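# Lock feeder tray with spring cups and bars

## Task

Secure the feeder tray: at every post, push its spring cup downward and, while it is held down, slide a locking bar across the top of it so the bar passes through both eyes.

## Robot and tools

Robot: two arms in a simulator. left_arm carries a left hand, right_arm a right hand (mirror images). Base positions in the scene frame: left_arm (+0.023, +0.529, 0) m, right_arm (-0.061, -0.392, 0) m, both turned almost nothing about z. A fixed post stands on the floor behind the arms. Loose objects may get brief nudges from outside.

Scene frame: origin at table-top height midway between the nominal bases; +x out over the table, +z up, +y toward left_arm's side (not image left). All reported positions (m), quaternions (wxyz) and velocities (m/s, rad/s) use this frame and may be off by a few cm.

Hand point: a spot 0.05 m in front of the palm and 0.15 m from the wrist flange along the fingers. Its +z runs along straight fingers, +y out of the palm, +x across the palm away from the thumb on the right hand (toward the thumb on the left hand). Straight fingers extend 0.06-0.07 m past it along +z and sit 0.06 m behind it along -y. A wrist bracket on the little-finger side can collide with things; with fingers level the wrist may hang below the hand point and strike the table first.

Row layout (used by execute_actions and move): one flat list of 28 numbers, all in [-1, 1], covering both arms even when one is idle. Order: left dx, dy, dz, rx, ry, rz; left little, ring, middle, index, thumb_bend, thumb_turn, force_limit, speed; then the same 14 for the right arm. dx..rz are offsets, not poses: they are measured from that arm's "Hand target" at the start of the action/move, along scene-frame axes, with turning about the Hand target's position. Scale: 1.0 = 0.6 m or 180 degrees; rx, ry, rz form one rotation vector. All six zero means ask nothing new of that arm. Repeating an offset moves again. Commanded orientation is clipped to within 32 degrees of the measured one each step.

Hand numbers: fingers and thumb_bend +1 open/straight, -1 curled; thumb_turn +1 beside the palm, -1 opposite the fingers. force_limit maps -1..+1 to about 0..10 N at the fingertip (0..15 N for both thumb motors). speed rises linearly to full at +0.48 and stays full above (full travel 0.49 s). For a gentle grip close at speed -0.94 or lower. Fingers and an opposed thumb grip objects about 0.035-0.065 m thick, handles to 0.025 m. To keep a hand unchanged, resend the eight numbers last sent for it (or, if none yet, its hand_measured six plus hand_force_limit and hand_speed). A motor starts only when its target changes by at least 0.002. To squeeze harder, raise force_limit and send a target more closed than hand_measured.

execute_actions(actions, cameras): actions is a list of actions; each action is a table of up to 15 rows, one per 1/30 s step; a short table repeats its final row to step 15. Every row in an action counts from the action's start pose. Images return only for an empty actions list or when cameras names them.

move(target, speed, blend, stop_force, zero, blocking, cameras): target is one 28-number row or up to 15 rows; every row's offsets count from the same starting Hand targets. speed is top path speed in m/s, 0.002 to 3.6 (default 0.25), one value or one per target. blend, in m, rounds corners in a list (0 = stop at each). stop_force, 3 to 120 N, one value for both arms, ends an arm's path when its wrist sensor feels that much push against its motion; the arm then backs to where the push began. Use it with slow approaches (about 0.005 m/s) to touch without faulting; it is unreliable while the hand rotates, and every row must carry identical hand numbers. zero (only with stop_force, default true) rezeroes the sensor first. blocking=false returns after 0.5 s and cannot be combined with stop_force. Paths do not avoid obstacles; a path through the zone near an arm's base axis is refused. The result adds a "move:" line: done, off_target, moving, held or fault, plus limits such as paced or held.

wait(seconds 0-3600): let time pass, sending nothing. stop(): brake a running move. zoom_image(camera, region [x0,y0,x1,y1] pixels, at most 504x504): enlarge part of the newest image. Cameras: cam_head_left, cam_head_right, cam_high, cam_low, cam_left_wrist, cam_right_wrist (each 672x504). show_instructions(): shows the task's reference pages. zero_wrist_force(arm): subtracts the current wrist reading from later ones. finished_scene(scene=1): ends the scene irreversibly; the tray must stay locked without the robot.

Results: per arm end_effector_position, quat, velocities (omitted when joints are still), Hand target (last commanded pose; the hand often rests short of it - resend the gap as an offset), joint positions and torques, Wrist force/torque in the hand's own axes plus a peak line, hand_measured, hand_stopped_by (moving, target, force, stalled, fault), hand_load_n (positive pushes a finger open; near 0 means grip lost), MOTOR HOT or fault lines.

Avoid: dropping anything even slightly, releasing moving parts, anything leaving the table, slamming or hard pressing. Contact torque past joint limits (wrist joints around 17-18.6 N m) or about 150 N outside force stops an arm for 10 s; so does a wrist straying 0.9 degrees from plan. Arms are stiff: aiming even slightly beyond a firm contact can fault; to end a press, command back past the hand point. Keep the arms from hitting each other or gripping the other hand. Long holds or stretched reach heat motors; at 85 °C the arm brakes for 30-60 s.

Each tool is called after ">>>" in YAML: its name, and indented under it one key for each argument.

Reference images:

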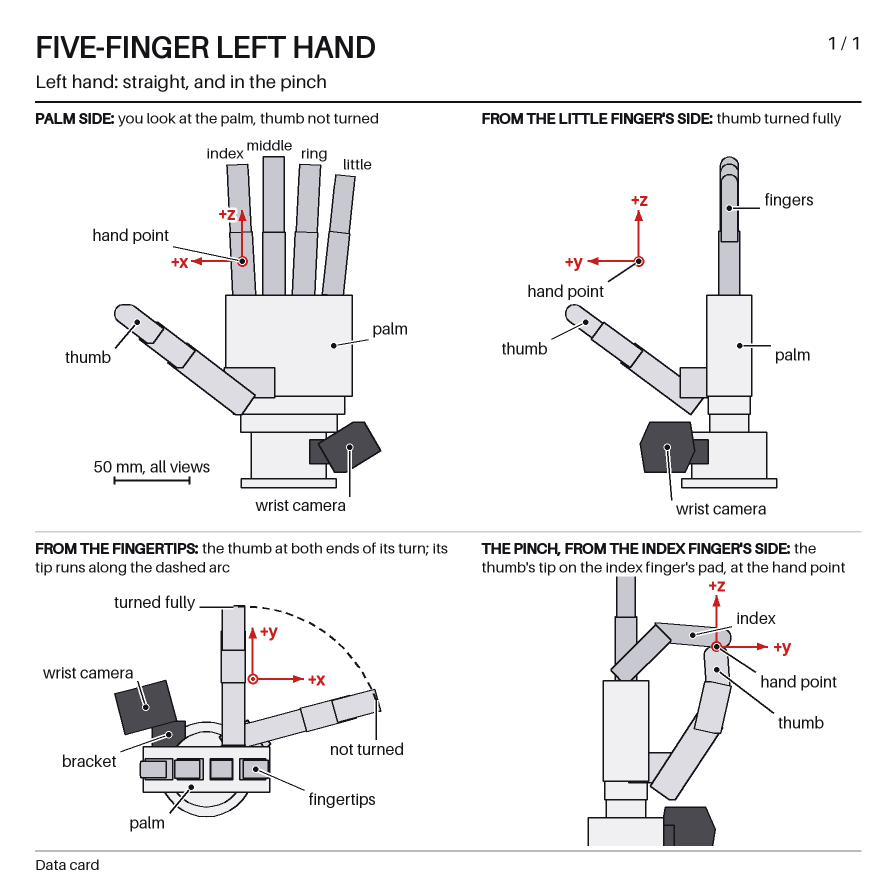

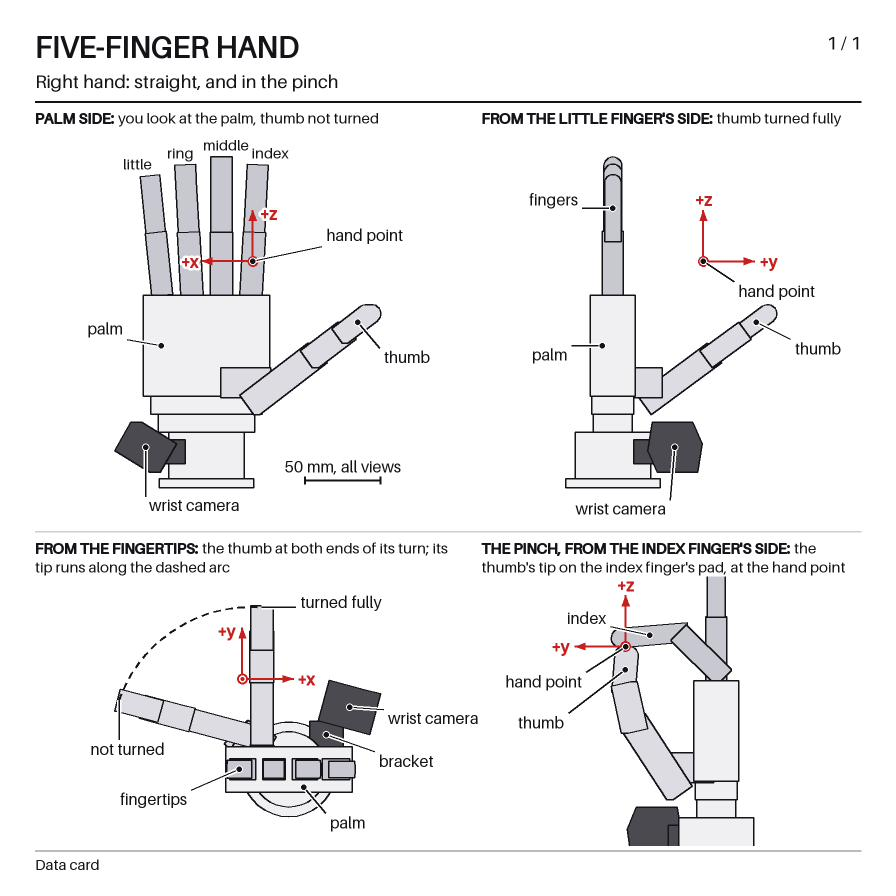

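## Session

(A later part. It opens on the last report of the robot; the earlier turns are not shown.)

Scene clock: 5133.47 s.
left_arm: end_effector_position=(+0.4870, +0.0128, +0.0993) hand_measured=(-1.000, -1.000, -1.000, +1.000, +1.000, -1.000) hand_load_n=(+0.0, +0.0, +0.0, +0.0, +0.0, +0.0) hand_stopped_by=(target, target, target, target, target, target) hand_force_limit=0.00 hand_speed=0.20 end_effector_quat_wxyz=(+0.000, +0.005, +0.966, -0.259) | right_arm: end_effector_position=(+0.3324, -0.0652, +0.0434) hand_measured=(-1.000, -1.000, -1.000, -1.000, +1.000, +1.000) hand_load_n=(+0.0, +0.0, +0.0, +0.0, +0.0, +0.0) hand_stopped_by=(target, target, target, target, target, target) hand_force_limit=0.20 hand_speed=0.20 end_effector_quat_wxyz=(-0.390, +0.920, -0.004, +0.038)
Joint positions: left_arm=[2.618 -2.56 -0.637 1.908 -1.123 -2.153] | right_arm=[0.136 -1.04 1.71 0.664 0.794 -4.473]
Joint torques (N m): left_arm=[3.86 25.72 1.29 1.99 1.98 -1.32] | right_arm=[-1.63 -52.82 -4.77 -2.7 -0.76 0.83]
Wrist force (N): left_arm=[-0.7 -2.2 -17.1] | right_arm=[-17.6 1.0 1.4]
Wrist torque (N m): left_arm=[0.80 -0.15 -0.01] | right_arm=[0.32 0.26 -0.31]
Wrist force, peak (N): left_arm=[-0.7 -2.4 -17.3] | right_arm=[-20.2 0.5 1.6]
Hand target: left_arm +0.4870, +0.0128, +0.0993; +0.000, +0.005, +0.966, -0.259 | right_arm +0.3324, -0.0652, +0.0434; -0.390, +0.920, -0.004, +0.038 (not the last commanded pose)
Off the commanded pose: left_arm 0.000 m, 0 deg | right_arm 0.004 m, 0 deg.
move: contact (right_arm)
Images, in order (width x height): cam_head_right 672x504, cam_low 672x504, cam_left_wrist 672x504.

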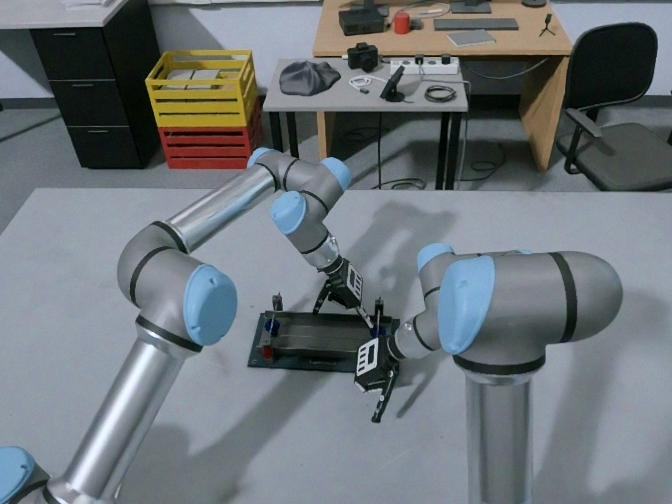

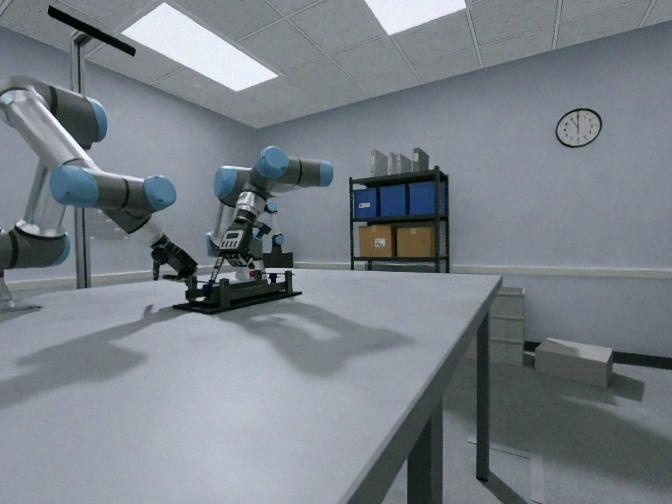

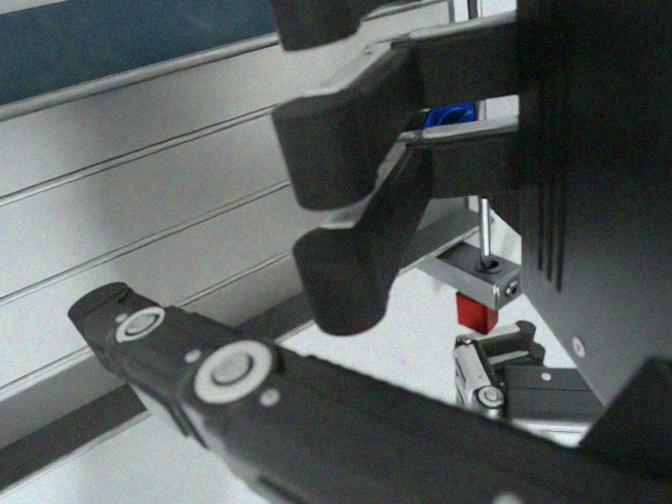

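>>> move:
  target:
    - [0,0,0,0,0,0,-1,-1,-1,1,1,-1,0,0.2,-0.01,0,0,0,0,0,-1,-1,-1,-1,1,1,0.2,0.2]
    - [0,0,0,0,0,0,-1,-1,-1,1,1,-1,0,0.2,-0.08,0,0,0,0,0,-1,-1,-1,-1,1,1,0.2,0.2]
  speed: [0.015, 0.04]
  cameras: ["all"]

Scene clock: 5156.07 s.
left_arm: end_effector_position=(+0.4870, +0.0128, +0.0993) hand_measured=(-1.000, -1.000, -1.000, +1.000, +1.000, -1.000) hand_load_n=(+0.0, +0.0, +0.0, +0.0, +0.0, +0.0) hand_stopped_by=(target, target, target, target, target, target) hand_force_limit=0.00 hand_speed=0.20 end_effector_quat_wxyz=(+0.000, +0.005, +0.966, -0.259) | right_arm: end_effector_position=(+0.2845, -0.0652, +0.0434) hand_measured=(-1.000, -1.000, -1.000, -1.000, +1.000, +1.000) hand_load_n=(+0.0, +0.0, +0.0, +0.5, +0.0, -0.5) hand_stopped_by=(target, target, target, target, target, target) hand_force_limit=0.20 hand_speed=0.20 end_effector_quat_wxyz=(-0.390, +0.920, -0.004, +0.038)
Joint positions: left_arm=[2.618 -2.56 -0.637 1.908 -1.123 -2.153] | right_arm=[0.153 -1.126 1.849 0.596 0.798 -4.451]
Joint torques (N m): left_arm=[6.07 26.75 1.52 1.93 1.91 -1.31] | right_arm=[9.13 -45.57 1.2 0.26 1.19 1.53]
Wrist force (N): left_arm=[-0.5 -2.4 -17.0] | right_arm=[0.0 1.4 -0.4]
Wrist torque (N m): left_arm=[0.77 -0.19 0.01] | right_arm=[0.46 -0.11 -0.07]
Wrist force, peak (N): left_arm=[-0.7 -2.6 -17.3] | right_arm=[-18.0 1.3 1.5]
Hand target: left_arm +0.4870, +0.0128, +0.0993; +0.000, +0.005, +0.966, -0.259 | right_arm +0.2844, -0.0652, +0.0434; -0.390, +0.920, -0.004, +0.038
Off the commanded pose: left_arm 0.000 m, 0 deg | right_arm 0.000 m, 0 deg.
move: done

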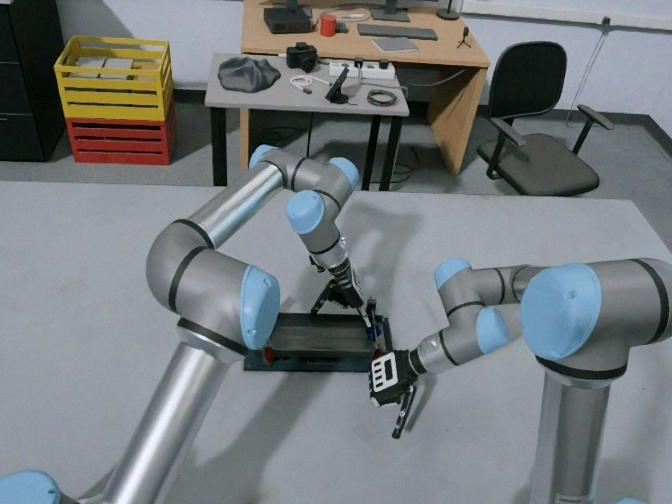

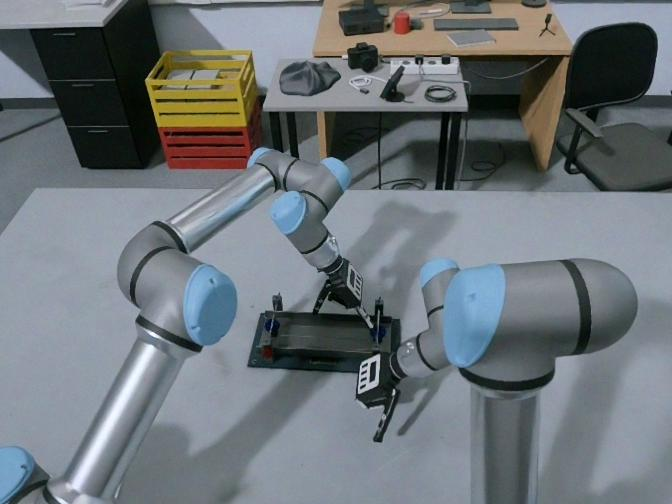

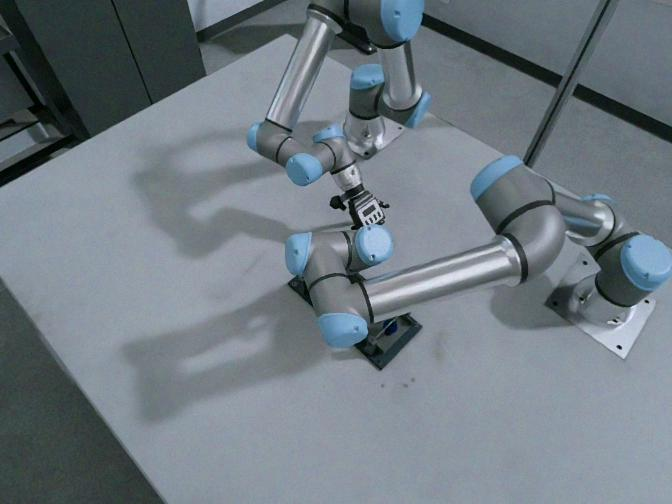

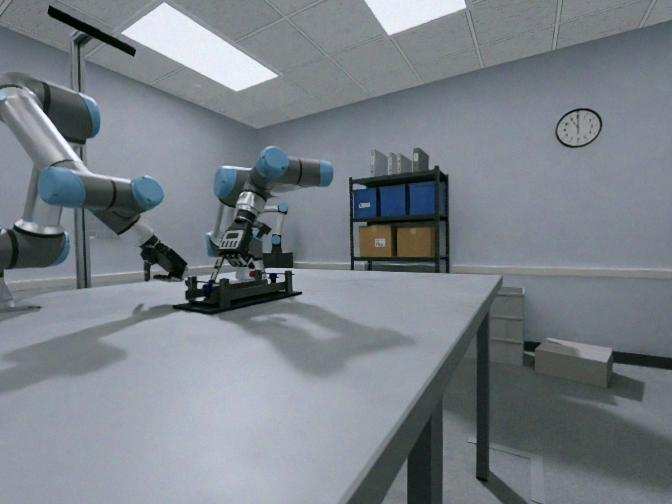

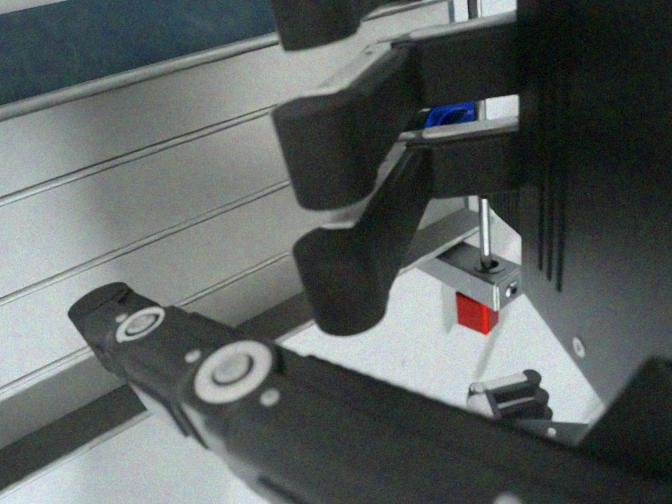

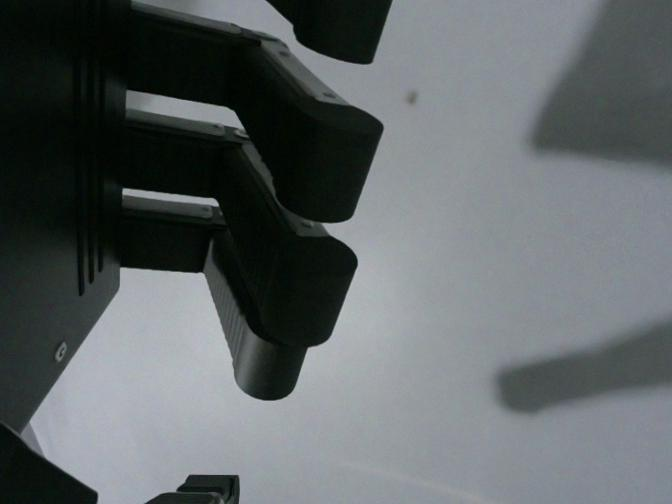

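>>> zoom_image:
  camera: "cam_left_wrist"
  region: [400, 60, 560, 360]

>>> zoom_image:
  camera: "cam_low"
  region: [160, 240, 310, 325]

>>> zoom_image:
  camera: "cam_head_right"
  region: [340, 280, 420, 370]

Scaled by 1.680 from the camera's image (finer frame: 960x720).

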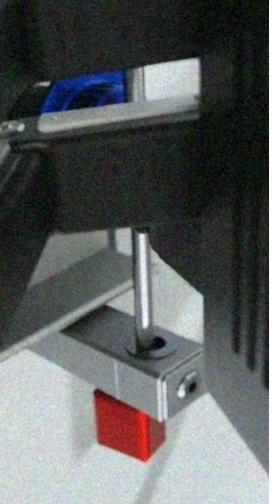

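Scaled by 3.360 from the camera's image (finer frame: 960x720).

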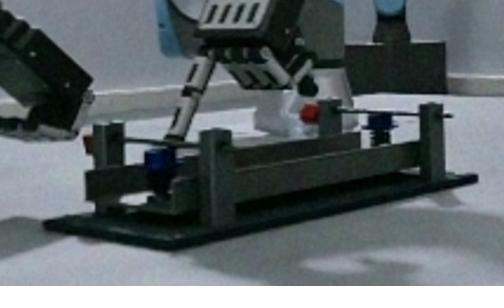

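Scaled by 5.600 from the camera's image (finer frame: 960x720).

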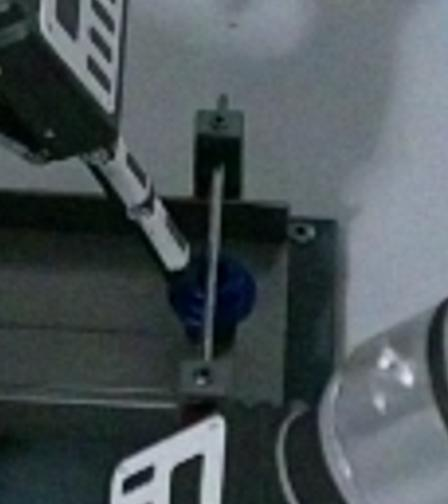

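>>> move:
  target: [0.0,0.0,0.008,0,0,0,-1,-1,-1,1,1,-1,0,0.2,-0.02,-0.01,0.03,0,0,0,-1,-1,-1,-1,1,1,0.2,0.2]
  speed: [0.01]
  cameras: ["cam_head_right","cam_low","cam_left_wrist"]

>>> move:
  target: [0.0,0.0,0.015,0,0,0,-1,-1,-1,1,1,-1,0,0.2,-0.02,-0.03,0.08,0,0,0,-1,-1,-1,-1,1,1,0.2,0.2]
  speed: [0.02]
  cameras: ["cam_head_right","cam_low","cam_left_wrist"]

Scene clock: 5172.30 s.
left_arm: end_effector_position=(+0.4870, +0.0128, +0.1040) hand_measured=(-1.000, -1.000, -1.000, +1.000, +1.000, -1.000) hand_load_n=(+0.0, +0.0, +0.0, +0.5, +0.0, +0.0) hand_stopped_by=(target, target, target, target, target, target) hand_force_limit=0.00 hand_speed=0.20 end_effector_quat_wxyz=(+0.000, +0.005, +0.966, -0.259) | right_arm: end_effector_position=(+0.2725, -0.0712, +0.0612) hand_measured=(-1.000, -1.000, -1.000, -1.000, +1.000, +1.000) hand_load_n=(+0.0, +0.0, +0.0, +0.0, +0.0, -0.5) hand_stopped_by=(target, target, target, target, target, target) hand_force_limit=0.20 hand_speed=0.20 end_effector_quat_wxyz=(-0.390, +0.920, -0.004, +0.038)
Joint positions: left_arm=[2.618 -2.559 -0.627 1.897 -1.123 -2.153] | right_arm=[0.142 -1.179 1.876 0.633 0.795 -4.466]
Joint torques (N m): left_arm=[3.9 73.87 32.72 -3.32 1.84 -1.12] | right_arm=[-8.85 -45.04 1.33 4.76 -3.6 -1.64]
Wrist force (N): left_arm=[-0.1 -1.8 -12.7] | right_arm=[-0.1 1.0 -0.3]
Wrist torque (N m): left_arm=[0.57 -0.11 0.01] | right_arm=[0.39 -0.10 -0.10]
Wrist force, peak (N): left_arm=[-0.8 -2.4 -17.3] | right_arm=[-0.2 1.6 -0.2]
Hand target: left_arm +0.4870, +0.0128, +0.1041; +0.000, +0.005, +0.966, -0.259 | right_arm +0.2724, -0.0712, +0.0614; -0.390, +0.920, -0.004, +0.038
Off the commanded pose: left_arm 0.000 m, 0 deg | right_arm 0.000 m, 0 deg.
move: done

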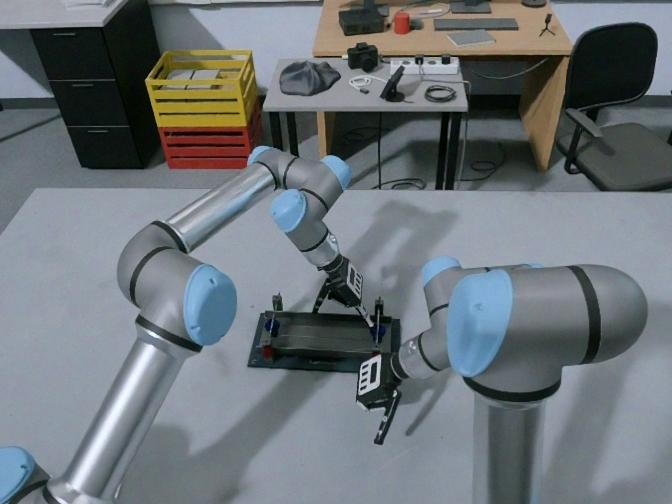

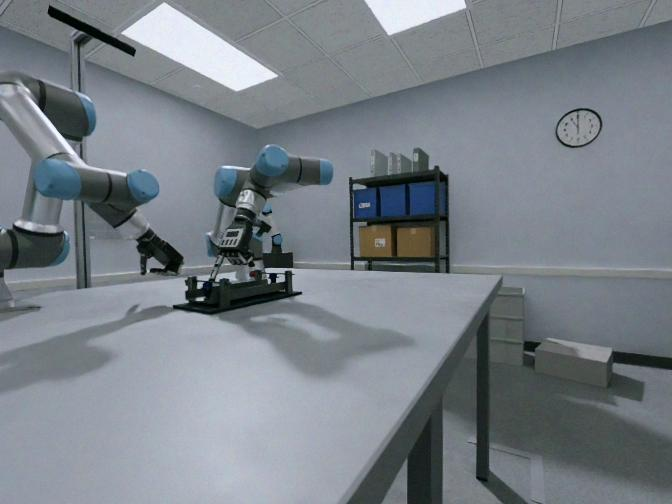

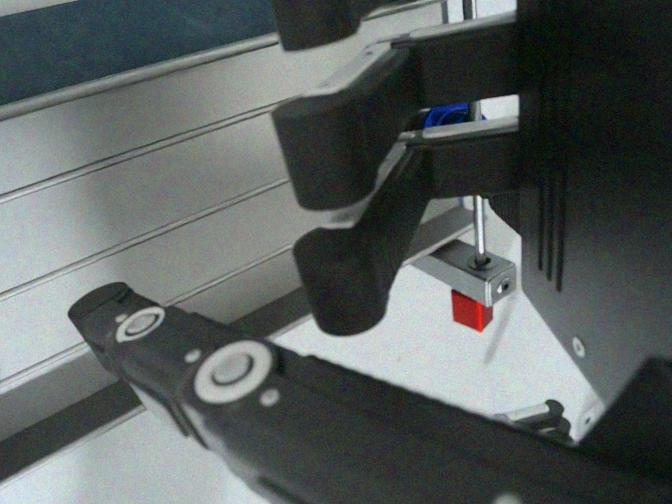

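Scene clock: 5175.33 s.
left_arm: end_effector_position=(+0.4870, +0.0128, +0.1131) hand_measured=(-1.000, -1.000, -1.000, +1.000, +1.000, -1.000) hand_load_n=(+0.0, +0.0, +0.0, +0.0, +0.0, +0.0) hand_stopped_by=(target, target, target, target, target, target) hand_force_limit=0.00 hand_speed=0.20 end_effector_quat_wxyz=(+0.000, +0.005, +0.966, -0.259) | right_arm: end_effector_position=(+0.2604, -0.0892, +0.1093) hand_measured=(-1.000, -1.000, -1.000, -1.000, +1.000, +1.000) hand_load_n=(+0.0, +0.0, +0.0, +0.0, +0.0, -0.5) hand_stopped_by=(target, target, target, target, target, target) hand_force_limit=0.20 hand_speed=0.20 end_effector_quat_wxyz=(-0.390, +0.920, -0.004, +0.038)
Joint positions: left_arm=[2.618 -2.558 -0.606 1.875 -1.123 -2.153] | right_arm=[0.096 -1.283 1.886 0.771 0.785 -4.529]
Joint torques (N m): left_arm=[-0.46 80.56 34.07 -4.98 1.78 -1.37] | right_arm=[-9.68 -39.54 0.85 4.62 -3.58 -1.82]
Wrist force (N): left_arm=[-1.8 0.0 -1.6] | right_arm=[0.0 1.1 -0.2]
Wrist torque (N m): left_arm=[0.06 0.19 -0.10] | right_arm=[0.39 -0.13 0.07]
Wrist force, peak (N): left_arm=[-0.1 -1.5 -12.6] | right_arm=[-0.1 1.6 -0.2]
Hand target: left_arm +0.4870, +0.0128, +0.1131; +0.000, +0.005, +0.966, -0.259 | right_arm +0.2604, -0.0892, +0.1094; -0.390, +0.920, -0.004, +0.038
Off the commanded pose: left_arm 0.000 m, 0 deg | right_arm 0.000 m, 0 deg.
move: done

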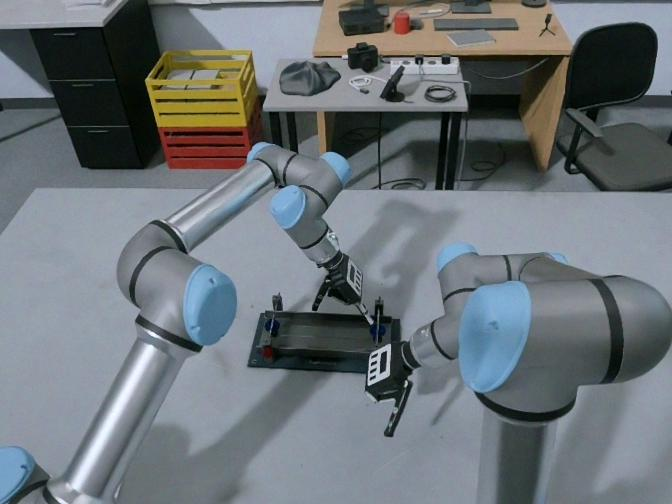

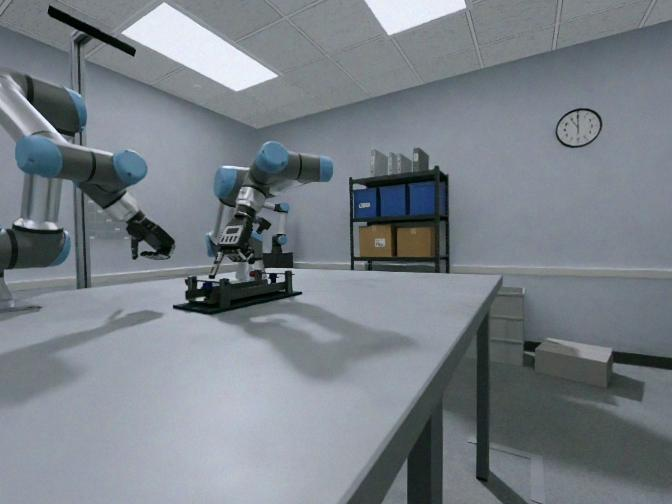

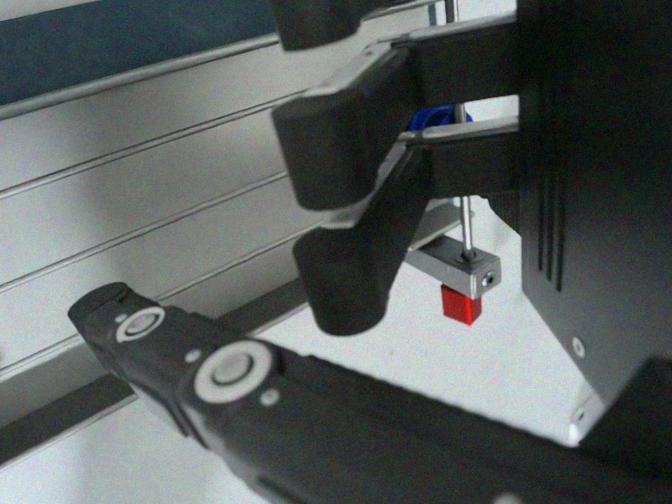

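>>> move:
  target: [0.0,0.0,0.03,0,0,0,-1,-1,-1,1,1,-1,0,0.2,0,0,0,0,0,0,-1,-1,-1,-1,1,1,0.2,0.2]
  speed: [0.015]
  stop_force: 5
  cameras: ["cam_head_right","cam_low","cam_left_wrist"]

Scene clock: 5187.73 s.
left_arm: end_effector_position=(+0.4870, +0.0128, +0.1311) hand_measured=(-1.000, -1.000, -1.000, +1.000, +1.000, -1.000) hand_load_n=(+0.0, +0.0, +0.0, +0.0, +0.0, +0.0) hand_stopped_by=(target, target, target, target, target, target) hand_force_limit=0.00 hand_speed=0.20 end_effector_quat_wxyz=(+0.000, +0.005, +0.966, -0.259) | right_arm: end_effector_position=(+0.2604, -0.0892, +0.1094) hand_measured=(-1.000, -1.000, -1.000, -1.000, +1.000, +1.000) hand_load_n=(+0.0, +0.0, +0.0, +0.0, +0.0, -0.5) hand_stopped_by=(target, target, target, target, target, target) hand_force_limit=0.20 hand_speed=0.20 end_effector_quat_wxyz=(-0.390, +0.920, -0.004, +0.038)
Joint positions: left_arm=[2.618 -2.558 -0.56 1.829 -1.123 -2.153] | right_arm=[0.095 -1.283 1.886 0.771 0.785 -4.53]
Joint torques (N m): left_arm=[-3.62 29.97 35.49 -4.96 1.19 0.14] | right_arm=[-9.29 -39.84 -0.09 4.68 -3.7 -1.76]
Wrist force (N): left_arm=[-1.9 -0.3 -1.6] | right_arm=[-0.2 1.2 -0.1]
Wrist torque (N m): left_arm=[0.02 0.20 -0.10] | right_arm=[0.41 -0.09 0.05]
Wrist force, peak (N): left_arm=[-2.0 -0.1 -1.8] | right_arm=[-0.2 1.5 -0.3]
Hand target: left_arm +0.4870, +0.0128, +0.1311; +0.000, +0.005, +0.966, -0.259 | right_arm +0.2604, -0.0892, +0.1094; -0.390, +0.920, -0.004, +0.038
Off the commanded pose: left_arm 0.000 m, 0 deg | right_arm 0.000 m, 0 deg.
move: done

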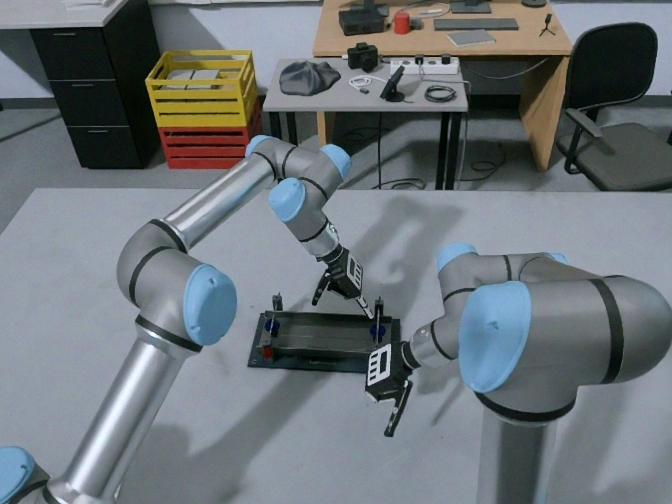

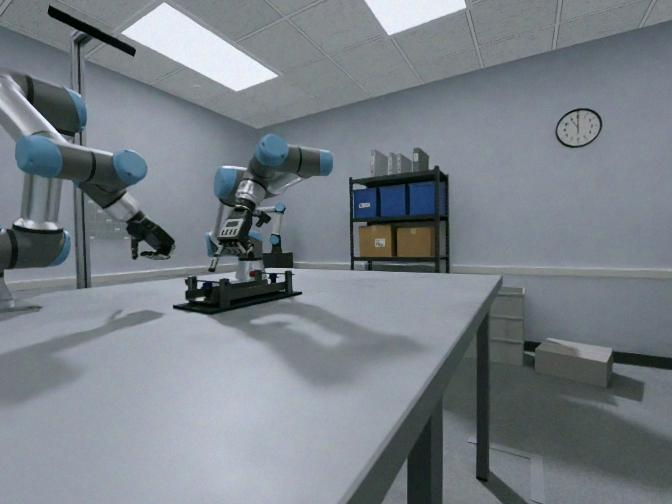

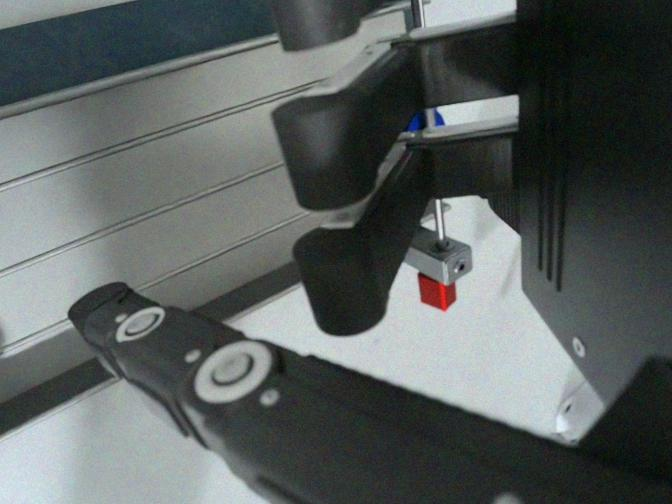

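Free. Retract and check.

>>> move:
  target:
    - [0.0,0.03,0.1,0,0,0,-1,-1,-1,1,1,-1,0,0.2,0,0,0,0,0,0,-1,-1,-1,-1,1,1,0.2,0.2]
    - [0.0,0.2,0.2,0,0,0,-1,-1,-1,1,1,-1,0,0.2,-0.1,-0.1,0.15,0,0,0,-1,-1,-1,-1,1,1,0.2,0.2]
  speed: [0.08,0.15]
  blend: 0.02
  cameras: ["all"]

>>> zoom_image:
  camera: "cam_head_right"
  region: [240, 280, 420, 380]

>>> zoom_image:
  camera: "cam_low"
  region: [165, 250, 305, 320]

>>> zoom_image:
  camera: "cam_high"
  region: [260, 200, 440, 380]

>>> zoom_image:
  camera: "cam_head_left"
  region: [230, 280, 410, 380]

Scene clock: 5200.60 s.
left_arm: end_effector_position=(+0.4870, +0.1328, +0.2510) hand_measured=(-1.000, -1.000, -1.000, +1.000, +1.000, -1.000) hand_load_n=(+0.0, +0.0, +0.0, +0.0, +0.0, +0.0) hand_stopped_by=(target, target, target, target, target, target) hand_force_limit=0.00 hand_speed=0.20 end_effector_quat_wxyz=(+0.000, +0.005, +0.966, -0.259) | right_arm: end_effector_position=(+0.2004, -0.1492, +0.1993) hand_measured=(-1.000, -1.000, -1.000, -1.000, +1.000, +1.000) hand_load_n=(+0.0, +0.0, +0.0, +0.0, +0.0, -0.5) hand_stopped_by=(target, target, target, target, target, target) hand_force_limit=0.20 hand_speed=0.20 end_effector_quat_wxyz=(-0.390, +0.920, -0.004, +0.038)
Joint positions: left_arm=[2.795 -2.301 -0.743 1.668 -1.082 -1.96] | right_arm=[-0.104 -1.557 2.006 1.129 0.766 -4.814]
Joint torques (N m): left_arm=[8.15 71.31 4.29 -5.18 2.81 1.13] | right_arm=[-10.2 -26.89 -0.84 4.89 -3.73 -1.82]
Wrist force (N): left_arm=[-1.5 -0.5 -1.6] | right_arm=[0.0 1.3 -0.2]
Wrist torque (N m): left_arm=[-0.01 0.12 -0.15] | right_arm=[0.44 -0.12 0.06]
Wrist force, peak (N): left_arm=[-2.5 0.7 -2.5] | right_arm=[-0.2 1.6 0.0]
Hand target: left_arm +0.4870, +0.1328, +0.2511; +0.000, +0.005, +0.966, -0.259 | right_arm +0.2004, -0.1492, +0.1994; -0.390, +0.920, -0.004, +0.038
Off the commanded pose: left_arm 0.000 m, 0 deg | right_arm 0.000 m, 0 deg.
move: done

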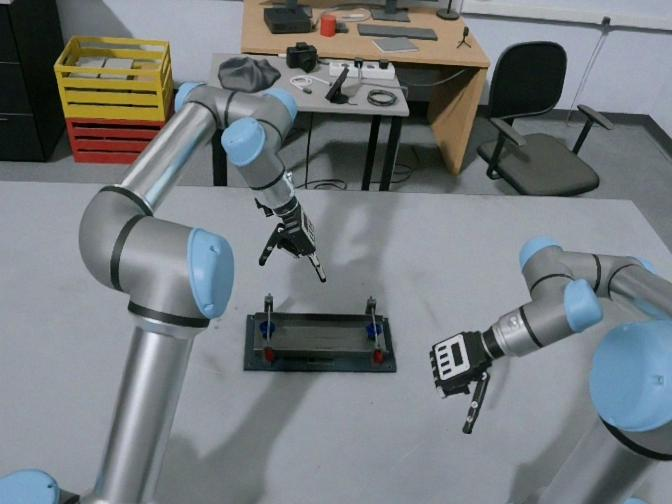

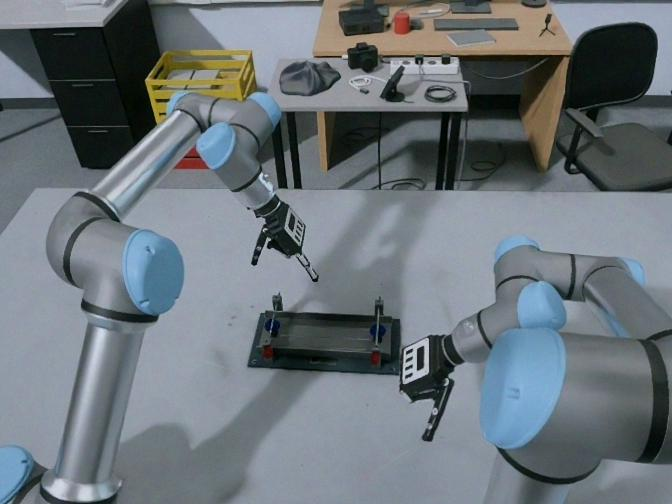

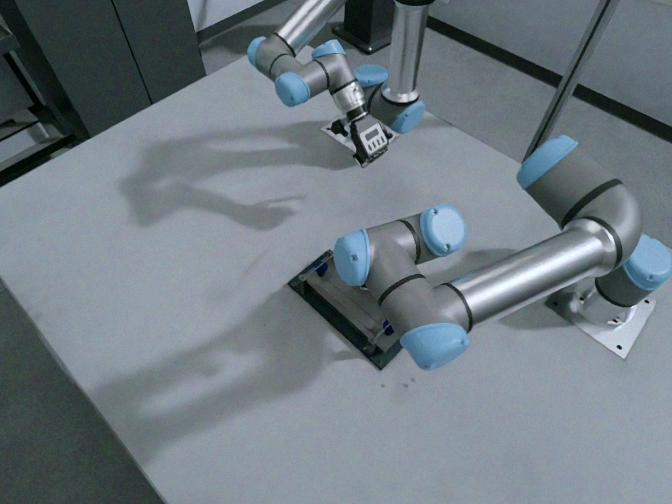

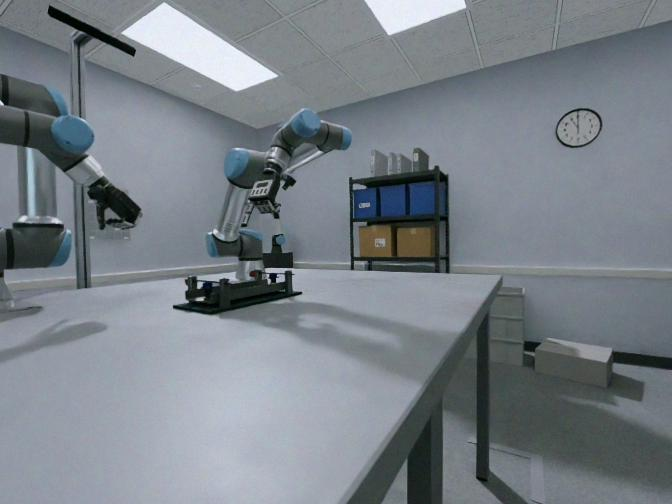

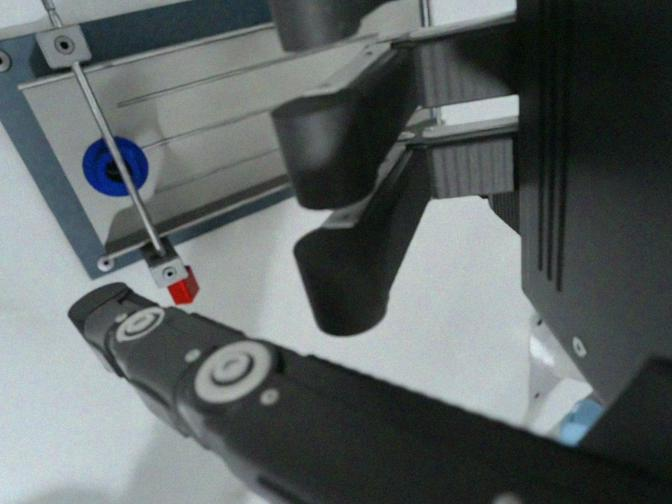

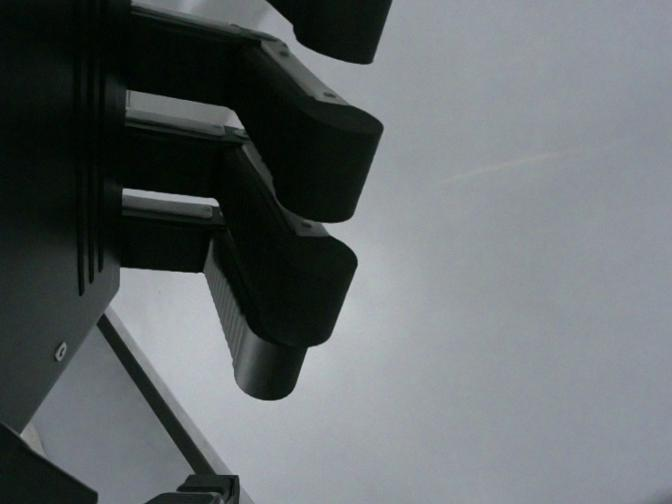

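Scaled by 2.800 from the camera's image (finer frame: 960x720).

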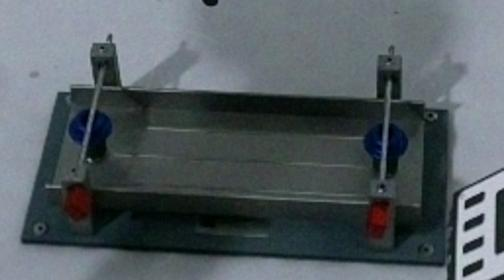

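Scaled by 3.600 from the camera's image (finer frame: 960x720).

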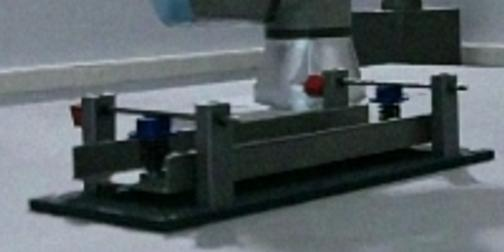

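Scaled by 2.800 from the camera's image (finer frame: 960x720).

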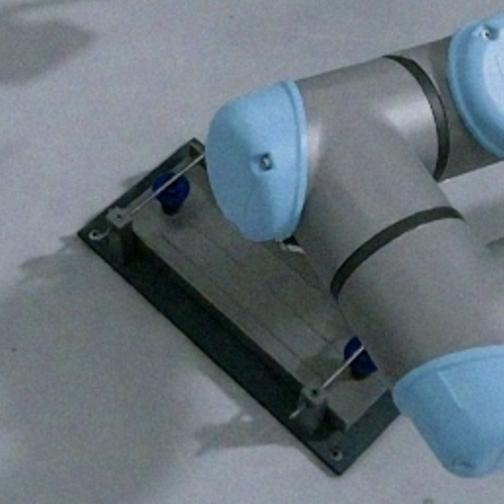

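Scaled by 2.800 from the camera's image (finer frame: 960x720).

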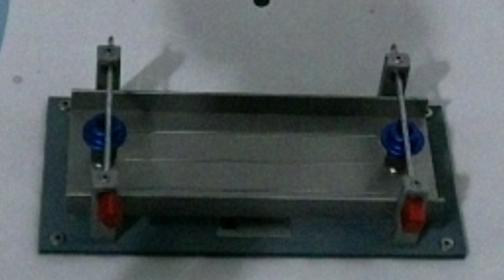

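>>> finished_scene:

The scene is finished: the task was done.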